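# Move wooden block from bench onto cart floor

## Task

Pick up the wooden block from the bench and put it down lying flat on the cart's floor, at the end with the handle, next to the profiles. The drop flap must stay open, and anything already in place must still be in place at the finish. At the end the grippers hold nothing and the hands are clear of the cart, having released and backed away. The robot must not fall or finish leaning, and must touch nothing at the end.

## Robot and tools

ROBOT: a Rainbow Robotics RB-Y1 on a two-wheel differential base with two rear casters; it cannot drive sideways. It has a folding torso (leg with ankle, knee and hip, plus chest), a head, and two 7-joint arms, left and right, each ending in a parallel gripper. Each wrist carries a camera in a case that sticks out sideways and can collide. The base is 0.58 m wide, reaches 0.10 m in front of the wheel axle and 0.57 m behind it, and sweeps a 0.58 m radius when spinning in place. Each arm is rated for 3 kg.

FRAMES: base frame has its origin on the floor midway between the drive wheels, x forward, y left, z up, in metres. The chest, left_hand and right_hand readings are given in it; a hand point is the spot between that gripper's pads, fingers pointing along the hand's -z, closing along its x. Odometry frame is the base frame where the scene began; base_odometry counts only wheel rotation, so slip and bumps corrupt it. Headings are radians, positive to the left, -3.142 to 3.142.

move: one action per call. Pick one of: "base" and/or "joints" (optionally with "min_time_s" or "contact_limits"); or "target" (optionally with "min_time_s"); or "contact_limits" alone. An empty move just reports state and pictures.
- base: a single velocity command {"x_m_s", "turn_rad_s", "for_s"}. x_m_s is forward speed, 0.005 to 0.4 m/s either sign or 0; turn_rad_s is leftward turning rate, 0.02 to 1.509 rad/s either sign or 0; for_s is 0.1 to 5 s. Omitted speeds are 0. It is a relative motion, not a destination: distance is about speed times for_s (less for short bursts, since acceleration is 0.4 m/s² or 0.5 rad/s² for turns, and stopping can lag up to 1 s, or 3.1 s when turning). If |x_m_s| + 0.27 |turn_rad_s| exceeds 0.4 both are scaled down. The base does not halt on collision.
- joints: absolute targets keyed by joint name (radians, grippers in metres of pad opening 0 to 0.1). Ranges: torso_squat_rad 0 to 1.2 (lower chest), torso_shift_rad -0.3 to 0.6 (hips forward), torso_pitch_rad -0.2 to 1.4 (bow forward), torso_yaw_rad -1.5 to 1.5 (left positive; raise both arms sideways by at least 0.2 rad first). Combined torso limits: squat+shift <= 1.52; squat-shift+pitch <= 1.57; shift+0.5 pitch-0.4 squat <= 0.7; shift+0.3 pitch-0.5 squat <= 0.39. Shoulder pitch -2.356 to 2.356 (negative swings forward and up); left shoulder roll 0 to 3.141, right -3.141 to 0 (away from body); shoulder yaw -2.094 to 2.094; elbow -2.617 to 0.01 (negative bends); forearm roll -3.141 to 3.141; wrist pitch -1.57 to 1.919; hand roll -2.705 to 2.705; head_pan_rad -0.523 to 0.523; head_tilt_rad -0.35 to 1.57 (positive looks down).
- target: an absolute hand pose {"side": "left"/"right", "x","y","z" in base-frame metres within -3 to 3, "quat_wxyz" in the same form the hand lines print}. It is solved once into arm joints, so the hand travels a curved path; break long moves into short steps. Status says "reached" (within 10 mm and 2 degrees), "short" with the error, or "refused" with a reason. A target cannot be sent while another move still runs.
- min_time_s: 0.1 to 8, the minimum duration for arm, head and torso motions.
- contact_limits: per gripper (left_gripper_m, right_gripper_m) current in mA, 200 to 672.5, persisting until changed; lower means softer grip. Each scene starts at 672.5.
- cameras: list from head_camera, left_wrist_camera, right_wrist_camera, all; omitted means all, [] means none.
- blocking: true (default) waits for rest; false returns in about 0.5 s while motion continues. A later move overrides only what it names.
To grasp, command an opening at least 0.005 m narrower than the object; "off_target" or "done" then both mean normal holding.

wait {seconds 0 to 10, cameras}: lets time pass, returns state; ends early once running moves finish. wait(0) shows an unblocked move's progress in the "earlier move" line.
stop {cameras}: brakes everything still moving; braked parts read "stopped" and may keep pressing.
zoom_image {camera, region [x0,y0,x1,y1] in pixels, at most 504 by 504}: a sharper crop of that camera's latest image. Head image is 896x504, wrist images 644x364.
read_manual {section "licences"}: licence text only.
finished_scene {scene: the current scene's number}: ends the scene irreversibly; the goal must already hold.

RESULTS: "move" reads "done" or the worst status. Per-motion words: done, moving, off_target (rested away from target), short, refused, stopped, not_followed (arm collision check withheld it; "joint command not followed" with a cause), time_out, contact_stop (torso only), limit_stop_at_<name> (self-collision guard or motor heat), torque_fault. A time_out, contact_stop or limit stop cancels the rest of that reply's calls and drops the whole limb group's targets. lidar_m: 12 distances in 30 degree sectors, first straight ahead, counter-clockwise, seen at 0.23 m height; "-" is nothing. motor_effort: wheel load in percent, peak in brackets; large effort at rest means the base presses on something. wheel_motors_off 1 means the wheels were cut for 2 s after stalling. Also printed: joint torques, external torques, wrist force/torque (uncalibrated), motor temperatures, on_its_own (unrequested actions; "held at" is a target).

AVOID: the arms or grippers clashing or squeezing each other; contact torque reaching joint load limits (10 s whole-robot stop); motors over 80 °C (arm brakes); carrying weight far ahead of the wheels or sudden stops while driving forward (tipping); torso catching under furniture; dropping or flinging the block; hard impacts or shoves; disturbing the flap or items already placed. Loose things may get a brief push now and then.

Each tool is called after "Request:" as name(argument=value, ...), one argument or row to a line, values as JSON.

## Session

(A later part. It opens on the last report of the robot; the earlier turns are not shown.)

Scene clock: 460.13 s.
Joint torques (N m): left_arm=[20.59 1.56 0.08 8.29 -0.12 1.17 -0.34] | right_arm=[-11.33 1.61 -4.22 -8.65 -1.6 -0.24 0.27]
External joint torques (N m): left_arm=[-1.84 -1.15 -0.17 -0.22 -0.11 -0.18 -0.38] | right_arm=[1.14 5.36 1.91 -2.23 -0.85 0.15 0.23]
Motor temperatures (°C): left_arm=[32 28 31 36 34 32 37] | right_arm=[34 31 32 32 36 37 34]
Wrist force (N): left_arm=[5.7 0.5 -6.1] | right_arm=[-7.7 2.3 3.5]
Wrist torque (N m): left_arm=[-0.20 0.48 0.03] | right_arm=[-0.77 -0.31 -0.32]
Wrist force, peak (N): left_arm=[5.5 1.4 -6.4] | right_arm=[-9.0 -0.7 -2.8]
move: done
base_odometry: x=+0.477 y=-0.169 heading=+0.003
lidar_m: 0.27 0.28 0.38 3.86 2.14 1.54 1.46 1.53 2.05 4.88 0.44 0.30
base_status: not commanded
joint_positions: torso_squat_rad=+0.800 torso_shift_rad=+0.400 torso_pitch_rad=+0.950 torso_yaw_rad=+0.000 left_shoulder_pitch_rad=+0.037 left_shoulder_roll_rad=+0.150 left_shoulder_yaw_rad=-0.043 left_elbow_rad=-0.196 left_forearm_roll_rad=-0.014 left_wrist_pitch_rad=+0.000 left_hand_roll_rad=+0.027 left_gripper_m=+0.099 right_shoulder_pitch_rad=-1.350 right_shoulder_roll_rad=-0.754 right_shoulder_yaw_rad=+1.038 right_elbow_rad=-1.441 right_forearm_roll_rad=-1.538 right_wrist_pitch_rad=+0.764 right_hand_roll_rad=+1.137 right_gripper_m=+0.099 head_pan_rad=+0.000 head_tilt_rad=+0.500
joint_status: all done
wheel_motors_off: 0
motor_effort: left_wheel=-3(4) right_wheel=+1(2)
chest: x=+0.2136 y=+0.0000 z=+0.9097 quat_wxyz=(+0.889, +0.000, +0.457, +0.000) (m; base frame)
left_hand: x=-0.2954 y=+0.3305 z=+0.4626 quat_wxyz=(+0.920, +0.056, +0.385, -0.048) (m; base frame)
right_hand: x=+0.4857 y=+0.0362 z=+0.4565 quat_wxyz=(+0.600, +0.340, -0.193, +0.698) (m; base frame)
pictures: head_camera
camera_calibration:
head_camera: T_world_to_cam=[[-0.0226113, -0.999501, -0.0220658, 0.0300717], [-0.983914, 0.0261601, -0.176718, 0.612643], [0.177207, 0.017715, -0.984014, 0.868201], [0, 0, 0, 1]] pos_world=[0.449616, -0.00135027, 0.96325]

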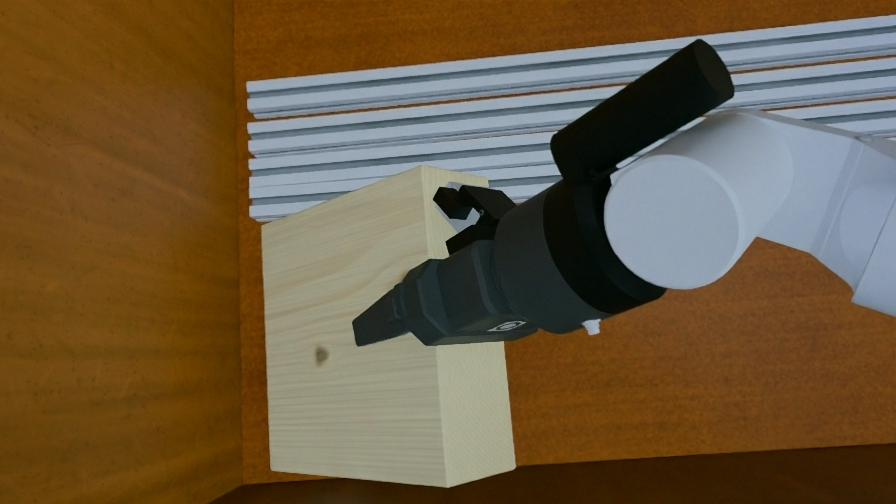

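Request:
move(
  target={"side": "right", "x": 0.485, "y": 0.006, "z": 0.428, "quat_wxyz": [0.599, 0.3414, -0.1923, 0.6983]},
  min_time_s=2,
  cameras=["head_camera"],
)

Request:
move(
  target={"side": "right", "x": 0.485, "y": -0.013, "z": 0.394, "quat_wxyz": [0.599, 0.3414, -0.1923, 0.6983]},
  min_time_s=2,
  cameras=["head_camera"],
)

Scene clock: 465.43 s.
Joint torques (N m): left_arm=[20.64 1.84 -0.09 8.18 -0.14 1.18 -0.22] | right_arm=[-10.89 -0.77 -6.83 -8.6 -2.29 0.54 0.13]
External joint torques (N m): left_arm=[-1.79 -0.87 -0.34 -0.34 -0.13 -0.17 -0.26] | right_arm=[0.81 3.86 -1.23 -2.63 -1.48 0.66 0.09]
Motor temperatures (°C): left_arm=[32 28 31 36 34 32 37] | right_arm=[34 31 32 32 36 37 34]
Wrist force (N): left_arm=[5.0 0.5 -6.5] | right_arm=[-10.5 0.0 -1.8]
Wrist torque (N m): left_arm=[-0.19 0.34 0.03] | right_arm=[-0.52 -0.39 0.01]
Wrist force, peak (N): left_arm=[6.3 0.8 -6.7] | right_arm=[-4.8 6.7 23.3]
move: done
base_odometry: x=+0.477 y=-0.169 heading=+0.002
lidar_m: 0.28 0.29 0.39 3.85 2.15 1.53 1.46 1.52 2.04 4.87 0.43 0.29
base_status: not commanded
joint_positions: torso_squat_rad=+0.800 torso_shift_rad=+0.400 torso_pitch_rad=+0.950 torso_yaw_rad=+0.000 left_shoulder_pitch_rad=+0.037 left_shoulder_roll_rad=+0.150 left_shoulder_yaw_rad=-0.043 left_elbow_rad=-0.196 left_forearm_roll_rad=-0.014 left_wrist_pitch_rad=+0.000 left_hand_roll_rad=+0.027 left_gripper_m=+0.099 right_shoulder_pitch_rad=-1.296 right_shoulder_roll_rad=-0.756 right_shoulder_yaw_rad=+1.008 right_elbow_rad=-1.328 right_forearm_roll_rad=-1.642 right_wrist_pitch_rad=+0.768 right_hand_roll_rad=+1.339 right_gripper_m=+0.099 head_pan_rad=+0.000 head_tilt_rad=+0.500
joint_status: all done
wheel_motors_off: 0
motor_effort: left_wheel=-4(5) right_wheel=+2(5)
chest: x=+0.2136 y=+0.0000 z=+0.9097 quat_wxyz=(+0.889, +0.000, +0.457, +0.000) (m; base frame)
left_hand: x=-0.2954 y=+0.3305 z=+0.4626 quat_wxyz=(+0.920, +0.056, +0.385, -0.048) (m; base frame)
right_hand: x=+0.4852 y=+0.0054 z=+0.4279 quat_wxyz=(+0.600, +0.339, -0.192, +0.698) (m; base frame)
right_hand_status: reached (checked arc, planned for 2.0 s): 1 mm and 0.3 deg off.
pictures: head_camera
camera_calibration:
head_camera: T_world_to_cam=[[-0.0226085, -0.999501, -0.0220712, 0.0300779], [-0.983894, 0.0261603, -0.176831, 0.61276], [0.17732, 0.0177179, -0.983994, 0.868228], [0, 0, 0, 1]] pos_world=[0.449616, -0.00135027, 0.96335]

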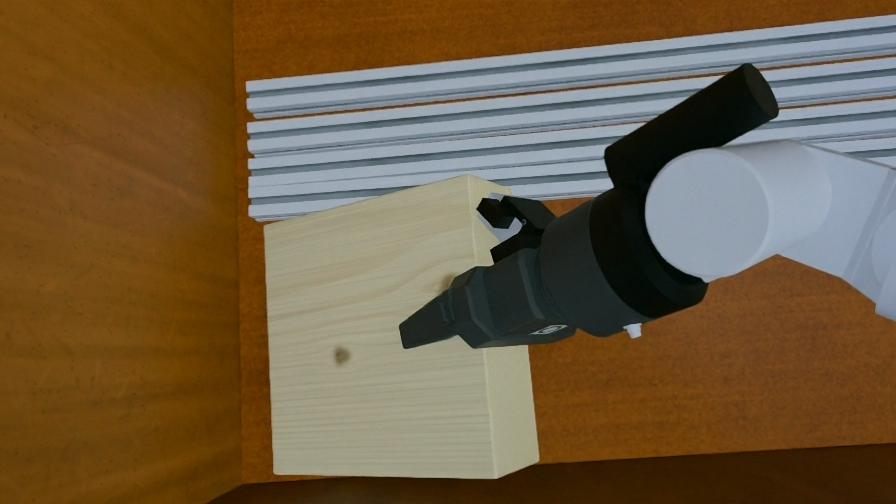

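Scene clock: 467.77 s.
Joint torques (N m): left_arm=[20.56 1.7 0.43 8.32 -0.12 1.16 -0.29] | right_arm=[-11.42 1.53 -6.69 -8.76 -2.57 1.08 0.19]
External joint torques (N m): left_arm=[-1.87 -1.01 0.17 -0.19 -0.11 -0.2 -0.33] | right_arm=[-0.13 6.26 -1.87 -3.38 -1.73 0.9 0.15]
Motor temperatures (°C): left_arm=[32 28 31 36 34 32 37] | right_arm=[34 31 32 32 36 37 34]
Wrist force (N): left_arm=[5.4 0.8 -6.0] | right_arm=[-12.1 0.8 -2.7]
Wrist torque (N m): left_arm=[-0.23 0.50 0.06] | right_arm=[-0.74 -0.32 0.05]
Wrist force, peak (N): left_arm=[6.2 0.9 -6.3] | right_arm=[-13.2 0.2 -2.3]
move: done
base_odometry: x=+0.477 y=-0.169 heading=+0.002
lidar_m: 0.27 0.28 0.38 3.85 2.16 1.52 1.46 1.53 2.03 4.86 0.45 0.30
base_status: not commanded
joint_positions: torso_squat_rad=+0.800 torso_shift_rad=+0.400 torso_pitch_rad=+0.950 torso_yaw_rad=+0.000 left_shoulder_pitch_rad=+0.037 left_shoulder_roll_rad=+0.150 left_shoulder_yaw_rad=-0.043 left_elbow_rad=-0.196 left_forearm_roll_rad=-0.014 left_wrist_pitch_rad=+0.000 left_hand_roll_rad=+0.027 left_gripper_m=+0.099 right_shoulder_pitch_rad=-1.271 right_shoulder_roll_rad=-0.697 right_shoulder_yaw_rad=+0.978 right_elbow_rad=-1.135 right_forearm_roll_rad=-1.738 right_wrist_pitch_rad=+0.788 right_hand_roll_rad=+1.554 right_gripper_m=+0.099 head_pan_rad=+0.000 head_tilt_rad=+0.500
joint_status: all done
wheel_motors_off: 0
motor_effort: left_wheel=-3(4) right_wheel=+2(5)
chest: x=+0.2136 y=+0.0000 z=+0.9097 quat_wxyz=(+0.889, +0.000, +0.457, +0.000) (m; base frame)
left_hand: x=-0.2955 y=+0.3305 z=+0.4626 quat_wxyz=(+0.920, +0.056, +0.385, -0.048) (m; base frame)
right_hand: x=+0.4849 y=-0.0140 z=+0.3939 quat_wxyz=(+0.601, +0.338, -0.192, +0.698) (m; base frame)
right_hand_status: reached (checked arc, planned for 2.0 s): 1 mm and 0.4 deg off.
pictures: head_camera
camera_calibration:
head_camera: T_world_to_cam=[[-0.0226113, -0.999501, -0.0220658, 0.0300717], [-0.983914, 0.0261601, -0.176718, 0.612643], [0.177207, 0.017715, -0.984014, 0.868201], [0, 0, 0, 1]] pos_world=[0.449616, -0.00135027, 0.96325]

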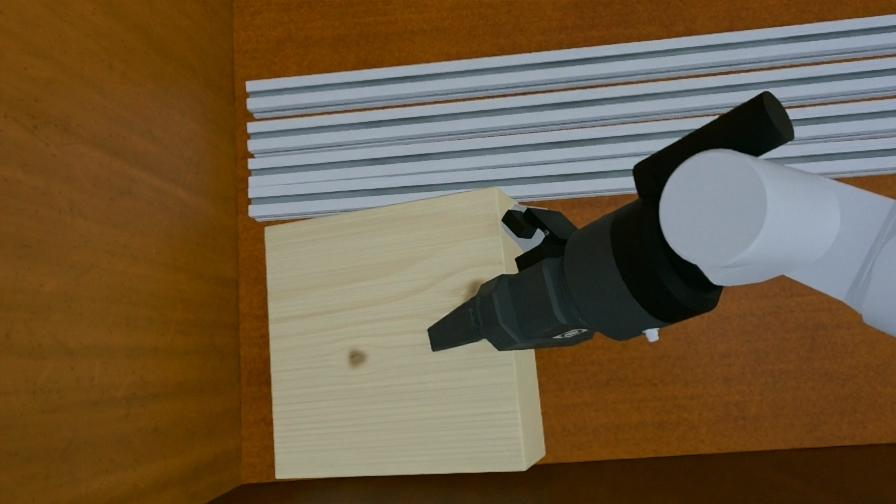

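Request:
move(
  target={"side": "right", "x": 0.485, "y": -0.026, "z": 0.364, "quat_wxyz": [0.599, 0.3414, -0.1923, 0.6983]},
  min_time_s=2,
  cameras=["head_camera"],
)

Scene clock: 470.93 s.
Joint torques (N m): left_arm=[20.52 1.52 0.17 8.35 -0.15 1.15 -0.17] | right_arm=[-13.14 5.13 -5.72 -8.25 -2.7 0.83 0.32]
External joint torques (N m): left_arm=[-1.91 -1.18 -0.08 -0.16 -0.14 -0.21 -0.21] | right_arm=[-1.99 9.58 -1.8 -3.58 -1.87 0.38 0.28]
Motor temperatures (°C): left_arm=[32 28 31 36 34 32 37] | right_arm=[34 31 32 32 36 37 34]
Wrist force (N): left_arm=[4.9 0.8 -6.4] | right_arm=[-10.0 3.4 7.4]
Wrist torque (N m): left_arm=[-0.28 0.33 0.02] | right_arm=[-0.41 0.62 -0.18]
Wrist force, peak (N): left_arm=[6.1 1.2 -6.3] | right_arm=[-9.3 4.9 11.0]
move: done
base_odometry: x=+0.477 y=-0.169 heading=+0.003
lidar_m: 0.28 0.29 0.39 3.85 2.14 1.54 1.47 1.52 2.03 4.88 0.45 0.31
base_status: not commanded
joint_positions: torso_squat_rad=+0.800 torso_shift_rad=+0.400 torso_pitch_rad=+0.950 torso_yaw_rad=+0.000 left_shoulder_pitch_rad=+0.037 left_shoulder_roll_rad=+0.150 left_shoulder_yaw_rad=-0.043 left_elbow_rad=-0.196 left_forearm_roll_rad=-0.014 left_wrist_pitch_rad=+0.000 left_hand_roll_rad=+0.027 left_gripper_m=+0.099 right_shoulder_pitch_rad=-1.272 right_shoulder_roll_rad=-0.611 right_shoulder_yaw_rad=+0.941 right_elbow_rad=-0.908 right_forearm_roll_rad=-1.820 right_wrist_pitch_rad=+0.826 right_hand_roll_rad=+1.762 right_gripper_m=+0.099 head_pan_rad=+0.000 head_tilt_rad=+0.500
joint_status: all done
wheel_motors_off: 0
motor_effort: left_wheel=-3(4) right_wheel=+3(5)
chest: x=+0.2136 y=+0.0000 z=+0.9097 quat_wxyz=(+0.889, +0.000, +0.457, +0.000) (m; base frame)
left_hand: x=-0.2955 y=+0.3305 z=+0.4626 quat_wxyz=(+0.920, +0.056, +0.385, -0.048) (m; base frame)
right_hand: x=+0.4846 y=-0.0276 z=+0.3640 quat_wxyz=(+0.602, +0.337, -0.191, +0.698) (m; base frame)
right_hand_status: reached (checked arc, planned for 2.0 s): 2 mm and 0.6 deg off.
pictures: head_camera
camera_calibration:
head_camera: T_world_to_cam=[[-0.0226299, -0.999503, -0.0219656, 0.0299838], [-0.983931, 0.026159, -0.176623, 0.612559], [0.17711, 0.0176157, -0.984033, 0.868263], [0, 0, 0, 1]] pos_world=[0.449617, -0.00135002, 0.963251]

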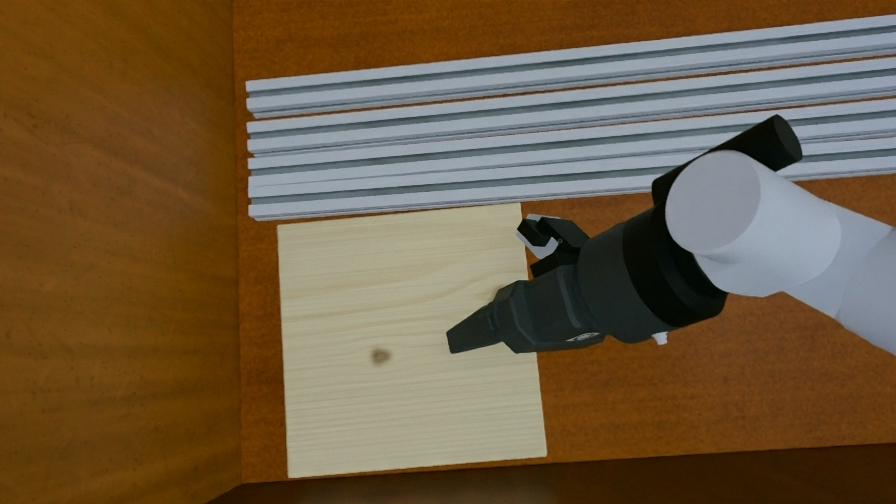

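Request:
move(
  target={"side": "right", "x": 0.49, "y": -0.042, "z": 0.353, "quat_wxyz": [0.599, 0.3414, -0.1923, 0.6983]},
  min_time_s=1.5,
  cameras=[],
)

Request:
move(
  target={"side": "right", "x": 0.497, "y": -0.08, "z": 0.355, "quat_wxyz": [0.599, 0.3414, -0.1923, 0.6983]},
  min_time_s=2,
  cameras=["head_camera"],
)

Scene clock: 474.37 s.
Joint torques (N m): left_arm=[20.55 1.58 0.38 8.19 -0.08 1.11 -0.12] | right_arm=[-12.92 -2.76 -5.44 -3.65 -1.25 0.98 0.19]
External joint torques (N m): left_arm=[-1.88 -1.13 0.12 -0.32 -0.07 -0.24 -0.16] | right_arm=[-1.6 1.87 -2.02 0.42 -0.41 0.35 0.15]
Motor temperatures (°C): left_arm=[32 28 31 36 34 32 37] | right_arm=[34 31 32 32 36 37 34]
Wrist force (N): left_arm=[5.2 0.8 -6.0] | right_arm=[-4.0 2.2 -2.0]
Wrist torque (N m): left_arm=[-0.24 0.46 0.06] | right_arm=[-0.33 -0.15 -0.12]
Wrist force, peak (N): left_arm=[5.0 0.4 -7.5] | right_arm=[-12.2 3.5 6.7]
move: done
base_odometry: x=+0.477 y=-0.169 heading=+0.003
lidar_m: 0.28 0.29 0.39 3.85 2.15 1.53 1.46 1.53 2.05 4.85 0.44 0.30
base_status: not commanded
joint_positions: torso_squat_rad=+0.800 torso_shift_rad=+0.400 torso_pitch_rad=+0.950 torso_yaw_rad=+0.000 left_shoulder_pitch_rad=+0.037 left_shoulder_roll_rad=+0.150 left_shoulder_yaw_rad=-0.043 left_elbow_rad=-0.196 left_forearm_roll_rad=-0.014 left_wrist_pitch_rad=+0.000 left_hand_roll_rad=+0.027 left_gripper_m=+0.099 right_shoulder_pitch_rad=-1.290 right_shoulder_roll_rad=-0.569 right_shoulder_yaw_rad=+0.900 right_elbow_rad=-0.751 right_forearm_roll_rad=-1.876 right_wrist_pitch_rad=+0.886 right_hand_roll_rad=+1.902 right_gripper_m=+0.099 head_pan_rad=+0.000 head_tilt_rad=+0.500
joint_status: all done
wheel_motors_off: 0
motor_effort: left_wheel=-1(3) right_wheel=+1(4)
chest: x=+0.2136 y=+0.0000 z=+0.9097 quat_wxyz=(+0.889, +0.000, +0.457, +0.000) (m; base frame)
left_hand: x=-0.2955 y=+0.3305 z=+0.4626 quat_wxyz=(+0.920, +0.056, +0.385, -0.048) (m; base frame)
right_hand: x=+0.4895 y=-0.0421 z=+0.3531 quat_wxyz=(+0.600, +0.340, -0.192, +0.698) (m; base frame)
right_hand_status: reached (checked arc, planned for 1.5 s): 1 mm and 0.2 deg off.
pictures: none
No camera images: "cameras" was empty.

Scene clock: 476.70 s.
Joint torques (N m): left_arm=[20.56 1.72 0.46 8.22 -0.14 1.32 -0.31] | right_arm=[-9.42 -7.92 -5.23 -2.91 -1.19 0.98 0.24]
External joint torques (N m): left_arm=[-1.87 -0.99 0.2 -0.29 -0.13 -0.03 -0.35] | right_arm=[1.68 -1.67 -1.79 0.6 -0.35 0.25 0.2]
Motor temperatures (°C): left_arm=[32 28 31 36 34 32 37] | right_arm=[34 31 31 32 36 37 34]
Wrist force (N): left_arm=[5.5 0.3 -6.5] | right_arm=[-3.8 2.0 -2.4]
Wrist torque (N m): left_arm=[-0.18 0.43 0.04] | right_arm=[-0.33 -0.13 -0.08]
Wrist force, peak (N): left_arm=[5.9 0.4 -7.3] | right_arm=[-4.1 2.4 -2.3]
move: done
base_odometry: x=+0.477 y=-0.169 heading=+0.003
lidar_m: 0.28 0.29 0.39 3.85 2.16 1.54 1.46 1.51 2.03 4.86 0.44 0.30
base_status: not commanded
joint_positions: torso_squat_rad=+0.800 torso_shift_rad=+0.400 torso_pitch_rad=+0.950 torso_yaw_rad=+0.000 left_shoulder_pitch_rad=+0.037 left_shoulder_roll_rad=+0.150 left_shoulder_yaw_rad=-0.043 left_elbow_rad=-0.196 left_forearm_roll_rad=-0.014 left_wrist_pitch_rad=+0.000 left_hand_roll_rad=+0.027 left_gripper_m=+0.099 right_shoulder_pitch_rad=-1.281 right_shoulder_roll_rad=-0.621 right_shoulder_yaw_rad=+0.866 right_elbow_rad=-0.712 right_forearm_roll_rad=-1.922 right_wrist_pitch_rad=+0.956 right_hand_roll_rad=+1.989 right_gripper_m=+0.099 head_pan_rad=+0.000 head_tilt_rad=+0.500
joint_status: all done
wheel_motors_off: 0
motor_effort: left_wheel=-2(2) right_wheel=+2(5)
chest: x=+0.2136 y=+0.0000 z=+0.9097 quat_wxyz=(+0.889, +0.000, +0.457, +0.000) (m; base frame)
left_hand: x=-0.2955 y=+0.3305 z=+0.4626 quat_wxyz=(+0.920, +0.056, +0.385, -0.048) (m; base frame)
right_hand: x=+0.4969 y=-0.0796 z=+0.3551 quat_wxyz=(+0.599, +0.341, -0.192, +0.698) (m; base frame)
right_hand_status: reached (checked arc, planned for 2.0 s): 0 mm and 0.0 deg off.
pictures: head_camera
camera_calibration:
head_camera: T_world_to_cam=[[-0.022499, -0.999502, -0.0221466, 0.0301985], [-0.983934, 0.0260621, -0.176622, 0.612557], [0.177111, 0.017817, -0.98403, 0.868257], [0, 0, 0, 1]] pos_world=[0.449617, -0.00125081, 0.96325]

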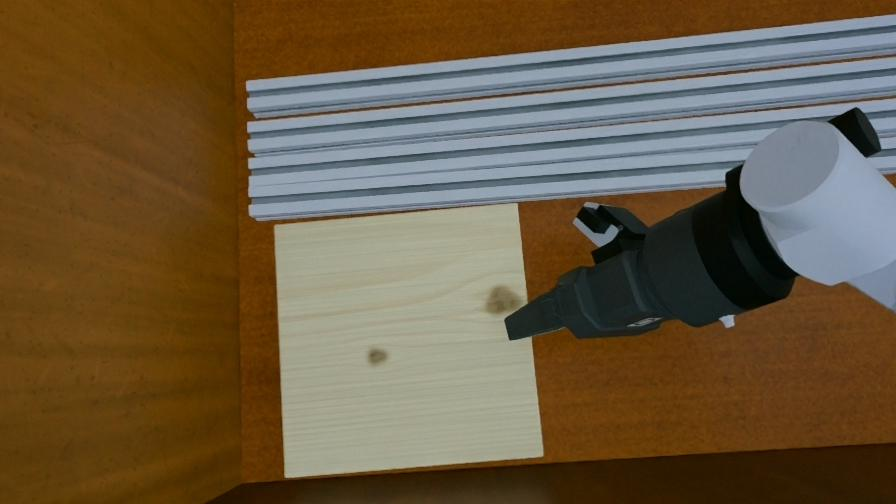

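Request:
move(
  target={"side": "right", "x": 0.5, "y": -0.13, "z": 0.37, "quat_wxyz": [0.599, 0.3414, -0.1923, 0.6983]},
  min_time_s=1.5,
  cameras=[],
)

Request:
move(
  target={"side": "right", "x": 0.5, "y": -0.14, "z": 0.5, "quat_wxyz": [0.599, 0.3414, -0.1923, 0.6983]},
  min_time_s=1.5,
  cameras=["head_camera"],
)

Request:
zoom_image(
  camera="head_camera",
  region=[200, 150, 600, 500],
)

Scene clock: 479.83 s.
Joint torques (N m): left_arm=[20.5 1.67 0.34 8.43 -0.25 1.17 -0.23] | right_arm=[-8.81 -10.65 -5.74 -3.93 -1.32 0.96 0.29]
External joint torques (N m): left_arm=[-1.94 -1.04 0.09 -0.08 -0.24 -0.18 -0.27] | right_arm=[1.4 -1.85 -1.76 -0.78 -0.47 0.19 0.25]
Motor temperatures (°C): left_arm=[32 28 31 36 34 32 37] | right_arm=[34 31 31 32 36 37 34]
Wrist force (N): left_arm=[5.7 0.5 -6.1] | right_arm=[-3.9 2.0 -2.1]
Wrist torque (N m): left_arm=[-0.20 0.47 0.06] | right_arm=[-0.35 -0.13 -0.09]
Wrist force, peak (N): left_arm=[5.9 0.9 -7.0] | right_arm=[-3.9 2.9 -2.5]
move: done
base_odometry: x=+0.477 y=-0.169 heading=+0.003
lidar_m: 0.28 0.28 0.40 3.84 2.15 1.54 1.46 1.52 2.04 4.87 0.43 0.31
base_status: not commanded
joint_positions: torso_squat_rad=+0.800 torso_shift_rad=+0.400 torso_pitch_rad=+0.950 torso_yaw_rad=+0.000 left_shoulder_pitch_rad=+0.037 left_shoulder_roll_rad=+0.150 left_shoulder_yaw_rad=-0.043 left_elbow_rad=-0.196 left_forearm_roll_rad=-0.014 left_wrist_pitch_rad=+0.000 left_hand_roll_rad=+0.027 left_gripper_m=+0.099 right_shoulder_pitch_rad=-1.230 right_shoulder_roll_rad=-0.753 right_shoulder_yaw_rad=+0.837 right_elbow_rad=-0.803 right_forearm_roll_rad=-1.963 right_wrist_pitch_rad=+1.014 right_hand_roll_rad=+2.014 right_gripper_m=+0.099 head_pan_rad=+0.000 head_tilt_rad=+0.500
joint_status: all done
wheel_motors_off: 0
motor_effort: left_wheel=-2(2) right_wheel=+1(4)
chest: x=+0.2136 y=+0.0000 z=+0.9097 quat_wxyz=(+0.889, +0.000, +0.457, +0.000) (m; base frame)
left_hand: x=-0.2955 y=+0.3305 z=+0.4626 quat_wxyz=(+0.920, +0.056, +0.385, -0.048) (m; base frame)
right_hand: x=+0.4999 y=-0.1296 z=+0.3699 quat_wxyz=(+0.598, +0.343, -0.192, +0.698) (m; base frame)
right_hand_status: reached (checked arc, planned for 1.5 s): 0 mm and 0.2 deg off.
pictures: none
No camera images: "cameras" was empty.

Scene clock: 481.67 s.
Joint torques (N m): left_arm=[20.58 1.62 0.04 8.37 -0.17 1.17 -0.23] | right_arm=[-8.02 -12.82 -8.39 -5.11 -0.82 0.13 0.09]
External joint torques (N m): left_arm=[-1.85 -1.1 -0.21 -0.14 -0.16 -0.18 -0.27] | right_arm=[1 -0.82 -1.27 -0.73 0.14 -0.01 0.05]
Motor temperatures (°C): left_arm=[32 28 31 36 34 32 37] | right_arm=[34 31 31 32 36 37 34]
Wrist force (N): left_arm=[6.0 0.9 -6.0] | right_arm=[-3.7 1.8 -1.8]
Wrist torque (N m): left_arm=[-0.23 0.51 0.06] | right_arm=[-0.29 -0.08 -0.08]
Wrist force, peak (N): left_arm=[5.9 1.5 -6.7] | right_arm=[-4.0 2.0 -3.0]
move: done
base_odometry: x=+0.477 y=-0.169 heading=+0.003
lidar_m: 0.28 0.29 0.40 3.84 2.14 1.53 1.45 1.53 2.03 4.88 0.43 0.30
base_status: not commanded
joint_positions: torso_squat_rad=+0.800 torso_shift_rad=+0.400 torso_pitch_rad=+0.950 torso_yaw_rad=+0.000 left_shoulder_pitch_rad=+0.037 left_shoulder_roll_rad=+0.150 left_shoulder_yaw_rad=-0.043 left_elbow_rad=-0.196 left_forearm_roll_rad=-0.014 left_wrist_pitch_rad=+0.000 left_hand_roll_rad=+0.027 left_gripper_m=+0.099 right_shoulder_pitch_rad=-1.104 right_shoulder_roll_rad=-1.204 right_shoulder_yaw_rad=+0.788 right_elbow_rad=-1.610 right_forearm_roll_rad=-1.914 right_wrist_pitch_rad=+0.919 right_hand_roll_rad=+1.527 right_gripper_m=+0.099 head_pan_rad=+0.000 head_tilt_rad=+0.500
joint_status: all done
wheel_motors_off: 0
motor_effort: left_wheel=+0(2) right_wheel=+1(3)
chest: x=+0.2136 y=+0.0000 z=+0.9097 quat_wxyz=(+0.889, +0.000, +0.457, +0.000) (m; base frame)
left_hand: x=-0.2955 y=+0.3305 z=+0.4626 quat_wxyz=(+0.920, +0.056, +0.385, -0.048) (m; base frame)
right_hand: x=+0.5000 y=-0.1399 z=+0.5000 quat_wxyz=(+0.599, +0.342, -0.192, +0.698) (m; base frame)
right_hand_status: reached (checked arc, planned for 1.5 s): 0 mm and 0.0 deg off.
pictures: head_camera
camera_calibration:
head_camera: T_world_to_cam=[[-0.022499, -0.999502, -0.0221466, 0.0301985], [-0.983934, 0.0260621, -0.176622, 0.612557], [0.177111, 0.017817, -0.98403, 0.868257], [0, 0, 0, 1]] pos_world=[0.449617, -0.00125081, 0.96325]

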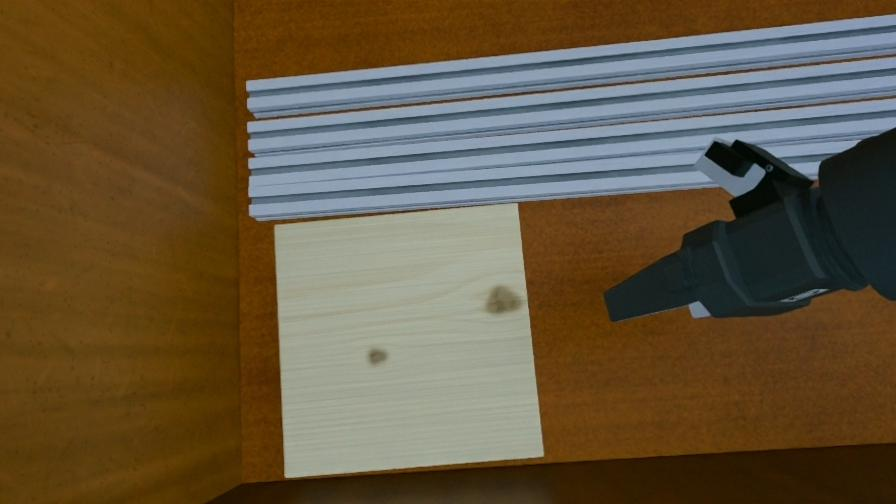

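Scaled by 1.260 from the camera's 896x504 image, which has a finer 1280x720 frame.

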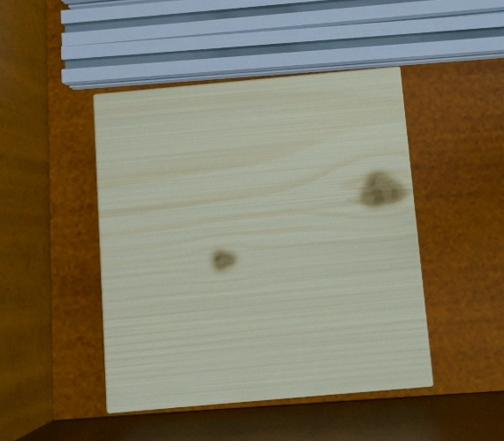

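Request:
move(
  joints={"torso_squat_rad": 0.5, "torso_shift_rad": 0.25, "torso_pitch_rad": 0.8},
  min_time_s=2,
  cameras=[],
)

Request:
move(
  joints={"torso_squat_rad": 0.1, "torso_shift_rad": 0.0, "torso_pitch_rad": 0.5},
  min_time_s=2,
  cameras=["head_camera", "right_wrist_camera"],
)

Scene clock: 485.17 s.
Joint torques (N m): left_arm=[17.69 1.86 0.44 7.24 -0.1 0.85 -0.24] | right_arm=[-10.65 -13.2 -9.05 -4.44 -0.88 -0.05 -0.05]
External joint torques (N m): left_arm=[-1.84 -1.34 0.14 -0.18 -0.1 -0.27 -0.28] | right_arm=[0.76 -0.77 -0.71 -0.53 0.02 0.09 -0.09]
Motor temperatures (°C): left_arm=[32 28 31 36 34 32 37] | right_arm=[34 31 31 31 36 37 34]
Wrist force (N): left_arm=[4.4 0.8 -7.0] | right_arm=[-3.9 2.9 -2.8]
Wrist torque (N m): left_arm=[-0.25 0.38 0.04] | right_arm=[-0.35 -0.10 -0.11]
Wrist force, peak (N): left_arm=[6.1 1.2 -6.7] | right_arm=[-3.8 3.3 -2.9]
move: done
base_odometry: x=+0.477 y=-0.169 heading=+0.003
lidar_m: 0.28 0.30 0.39 3.85 2.14 1.53 1.45 1.53 2.04 4.87 0.45 0.30
base_status: not commanded
joint_positions: torso_squat_rad=+0.500 torso_shift_rad=+0.250 torso_pitch_rad=+0.800 torso_yaw_rad=+0.000 left_shoulder_pitch_rad=+0.037 left_shoulder_roll_rad=+0.150 left_shoulder_yaw_rad=-0.043 left_elbow_rad=-0.196 left_forearm_roll_rad=-0.014 left_wrist_pitch_rad=+0.000 left_hand_roll_rad=+0.027 left_gripper_m=+0.099 right_shoulder_pitch_rad=-1.104 right_shoulder_roll_rad=-1.204 right_shoulder_yaw_rad=+0.787 right_elbow_rad=-1.610 right_forearm_roll_rad=-1.914 right_wrist_pitch_rad=+0.919 right_hand_roll_rad=+1.527 right_gripper_m=+0.099 head_pan_rad=+0.000 head_tilt_rad=+0.500
joint_status: all done
wheel_motors_off: 0
motor_effort: left_wheel=+1(2) right_wheel=+1(3)
chest: x=+0.1459 y=+0.0001 z=+1.0913 quat_wxyz=(+0.921, +0.000, +0.389, +0.000) (m; base frame)
left_hand: x=-0.2906 y=+0.3305 z=+0.5731 quat_wxyz=(+0.946, +0.060, +0.315, -0.044) (m; base frame)
right_hand: x=+0.4903 y=-0.1399 z=+0.7290 quat_wxyz=(+0.583, +0.288, -0.237, +0.722) (m; base frame)
pictures: none
No camera images: "cameras" was empty.

Scene clock: 487.67 s.
Joint torques (N m): left_arm=[11.19 2.66 0.33 4.63 -0.06 0.39 -0.27] | right_arm=[-15.08 -13.51 -10.16 -3.1 -0.84 -0.74 -0.03]
External joint torques (N m): left_arm=[-1.31 -1.27 -0.03 -0.13 -0.07 -0.19 -0.29] | right_arm=[0.32 -1.05 0.03 -0.36 -0.1 -0.05 -0.06]
Motor temperatures (°C): left_arm=[32 28 31 36 34 32 37] | right_arm=[34 31 31 31 36 37 34]
Wrist force (N): left_arm=[2.9 0.5 -7.7] | right_arm=[-3.5 5.0 -2.8]
Wrist torque (N m): left_arm=[-0.29 0.34 0.04] | right_arm=[-0.52 -0.11 -0.10]
Wrist force, peak (N): left_arm=[5.4 0.9 -7.1] | right_arm=[-3.5 5.0 -2.8]
move: done
base_odometry: x=+0.477 y=-0.169 heading=+0.003
lidar_m: 0.28 0.29 0.39 3.84 2.15 1.53 1.46 1.53 2.05 4.87 0.44 0.30
base_status: not commanded
joint_positions: torso_squat_rad=+0.100 torso_shift_rad=+0.000 torso_pitch_rad=+0.500 torso_yaw_rad=+0.000 left_shoulder_pitch_rad=+0.037 left_shoulder_roll_rad=+0.150 left_shoulder_yaw_rad=-0.043 left_elbow_rad=-0.196 left_forearm_roll_rad=-0.014 left_wrist_pitch_rad=+0.000 left_hand_roll_rad=+0.027 left_gripper_m=+0.099 right_shoulder_pitch_rad=-1.104 right_shoulder_roll_rad=-1.204 right_shoulder_yaw_rad=+0.787 right_elbow_rad=-1.610 right_forearm_roll_rad=-1.914 right_wrist_pitch_rad=+0.919 right_hand_roll_rad=+1.527 right_gripper_m=+0.099 head_pan_rad=+0.000 head_tilt_rad=+0.500
joint_status: all done
wheel_motors_off: 0
motor_effort: left_wheel=+2(4) right_wheel=+0(5)
chest: x=-0.0797 y=+0.0001 z=+1.2486 quat_wxyz=(+0.969, +0.000, +0.247, +0.000) (m; base frame)
left_hand: x=-0.3436 y=+0.3305 z=+0.6245 quat_wxyz=(+0.983, +0.066, +0.170, -0.034) (m; base frame)
right_hand: x=+0.3564 y=-0.1398 z=+1.0043 quat_wxyz=(+0.541, +0.177, -0.321, +0.757) (m; base frame)
pictures: head_camera, right_wrist_camera
camera_calibration:
head_camera: T_world_to_cam=[[-0.0106206, -0.999502, -0.0297303, 0.04152], [-0.809082, 0.0260611, -0.587118, 0.910293], [0.5876, 0.0178187, -0.808955, 1.0678], [0, 0, 0, 1]] pos_world=[0.109505, -0.00125082, 1.39948]
right_wrist_camera: T_world_to_cam=[[0.381175, -0.680419, -0.625888, 0.396365], [-0.829804, -0.550275, 0.0928557, 0.152632], [-0.407592, 0.483971, -0.774365, 1.06278], [0, 0, 0, 1]] pos_world=[0.408751, -0.160671, 1.05689]

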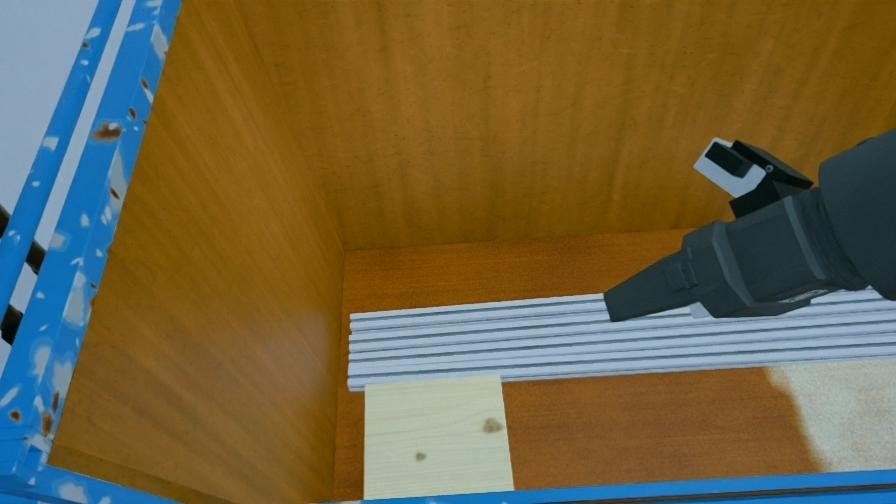

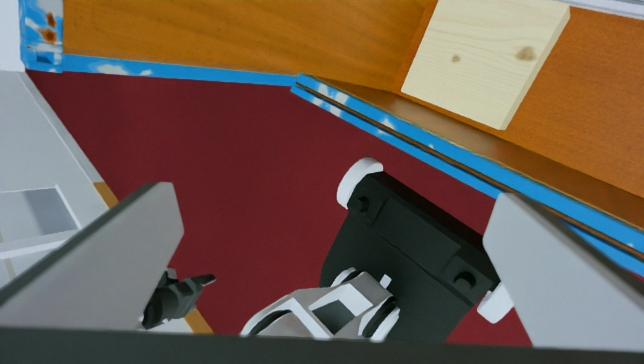

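Request:
move(
  base={"x_m_s": -0.2, "for_s": 2.0},
  joints={"torso_pitch_rad": 0.2},
  cameras=["head_camera"],
)

Scene clock: 491.47 s.
Joint torques (N m): left_arm=[3.35 3.16 0.32 1.43 -0.08 -0.18 -0.29] | right_arm=[-18.22 -11.8 -11.32 -1.42 -0.56 -1.24 0.06]
External joint torques (N m): left_arm=[-0.99 -1.17 -0.07 -0.25 -0.09 -0.17 -0.3] | right_arm=[-0.22 -0.43 -0.19 -0.1 -0.05 -0.06 0.04]
Motor temperatures (°C): left_arm=[32 28 31 36 34 32 37] | right_arm=[34 31 32 31 36 37 34]
Wrist force (N): left_arm=[1.0 0.7 -7.6] | right_arm=[-2.2 6.0 -2.3]
Wrist torque (N m): left_arm=[-0.25 0.14 0.05] | right_arm=[-0.50 0.04 -0.09]
Wrist force, peak (N): left_arm=[3.7 0.1 -8.0] | right_arm=[-1.9 7.2 -2.4]
move: done
base_odometry: x=+0.077 y=-0.170 heading=+0.004
lidar_m: 0.69 0.70 1.69 4.66 1.57 1.12 1.06 1.11 1.49 3.82 1.05 0.73
base_status: done (sent for 2 of 2 s)
joint_positions: torso_squat_rad=+0.100 torso_shift_rad=+0.000 torso_pitch_rad=+0.200 torso_yaw_rad=+0.000 left_shoulder_pitch_rad=+0.037 left_shoulder_roll_rad=+0.150 left_shoulder_yaw_rad=-0.043 left_elbow_rad=-0.196 left_forearm_roll_rad=-0.014 left_wrist_pitch_rad=+0.000 left_hand_roll_rad=+0.027 left_gripper_m=+0.099 right_shoulder_pitch_rad=-1.104 right_shoulder_roll_rad=-1.204 right_shoulder_yaw_rad=+0.787 right_elbow_rad=-1.610 right_forearm_roll_rad=-1.914 right_wrist_pitch_rad=+0.919 right_hand_roll_rad=+1.527 right_gripper_m=+0.099 head_pan_rad=+0.000 head_tilt_rad=+0.500
joint_status: all done
wheel_motors_off: 0
motor_effort: left_wheel=+19(38) right_wheel=-20(31)
chest: x=-0.1666 y=+0.0001 z=+1.2803 quat_wxyz=(+0.995, +0.000, +0.100, +0.000) (m; base frame)
left_hand: x=-0.2342 y=+0.3305 z=+0.6061 quat_wxyz=(+0.997, +0.070, +0.021, -0.024) (m; base frame)
right_hand: x=+0.3222 y=-0.1398 z=+1.1757 quat_wxyz=(+0.487, +0.062, -0.398, +0.775) (m; base frame)
pictures: head_camera
camera_calibration:
head_camera: T_world_to_cam=[[-0.00130067, -0.999504, -0.0314614, 0.045286], [-0.599448, 0.0259614, -0.799993, 1.16613], [0.800413, 0.0178189, -0.599184, 0.911404], [0, 0, 0, 1]] pos_world=[-0.0304047, -0.00125112, 1.48042]

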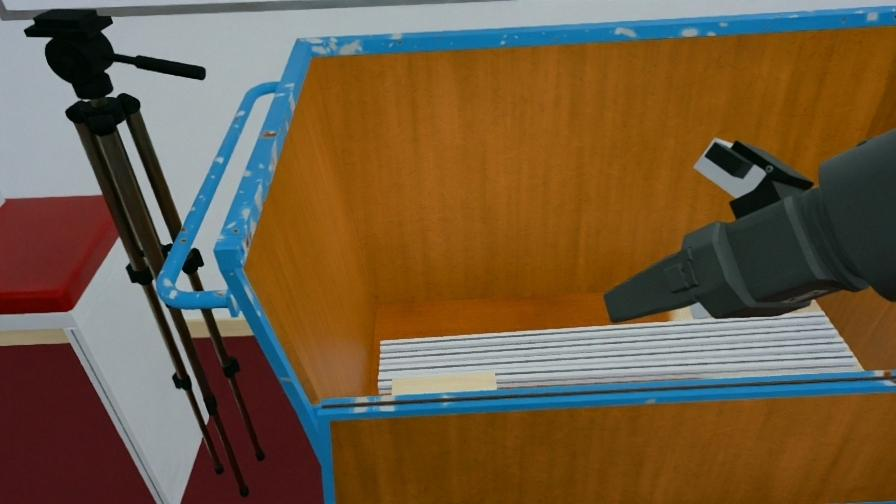

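Clear of everything; flap still open.

Request:
finished_scene(
  scene=2,
)

The scene is finished: the task was done.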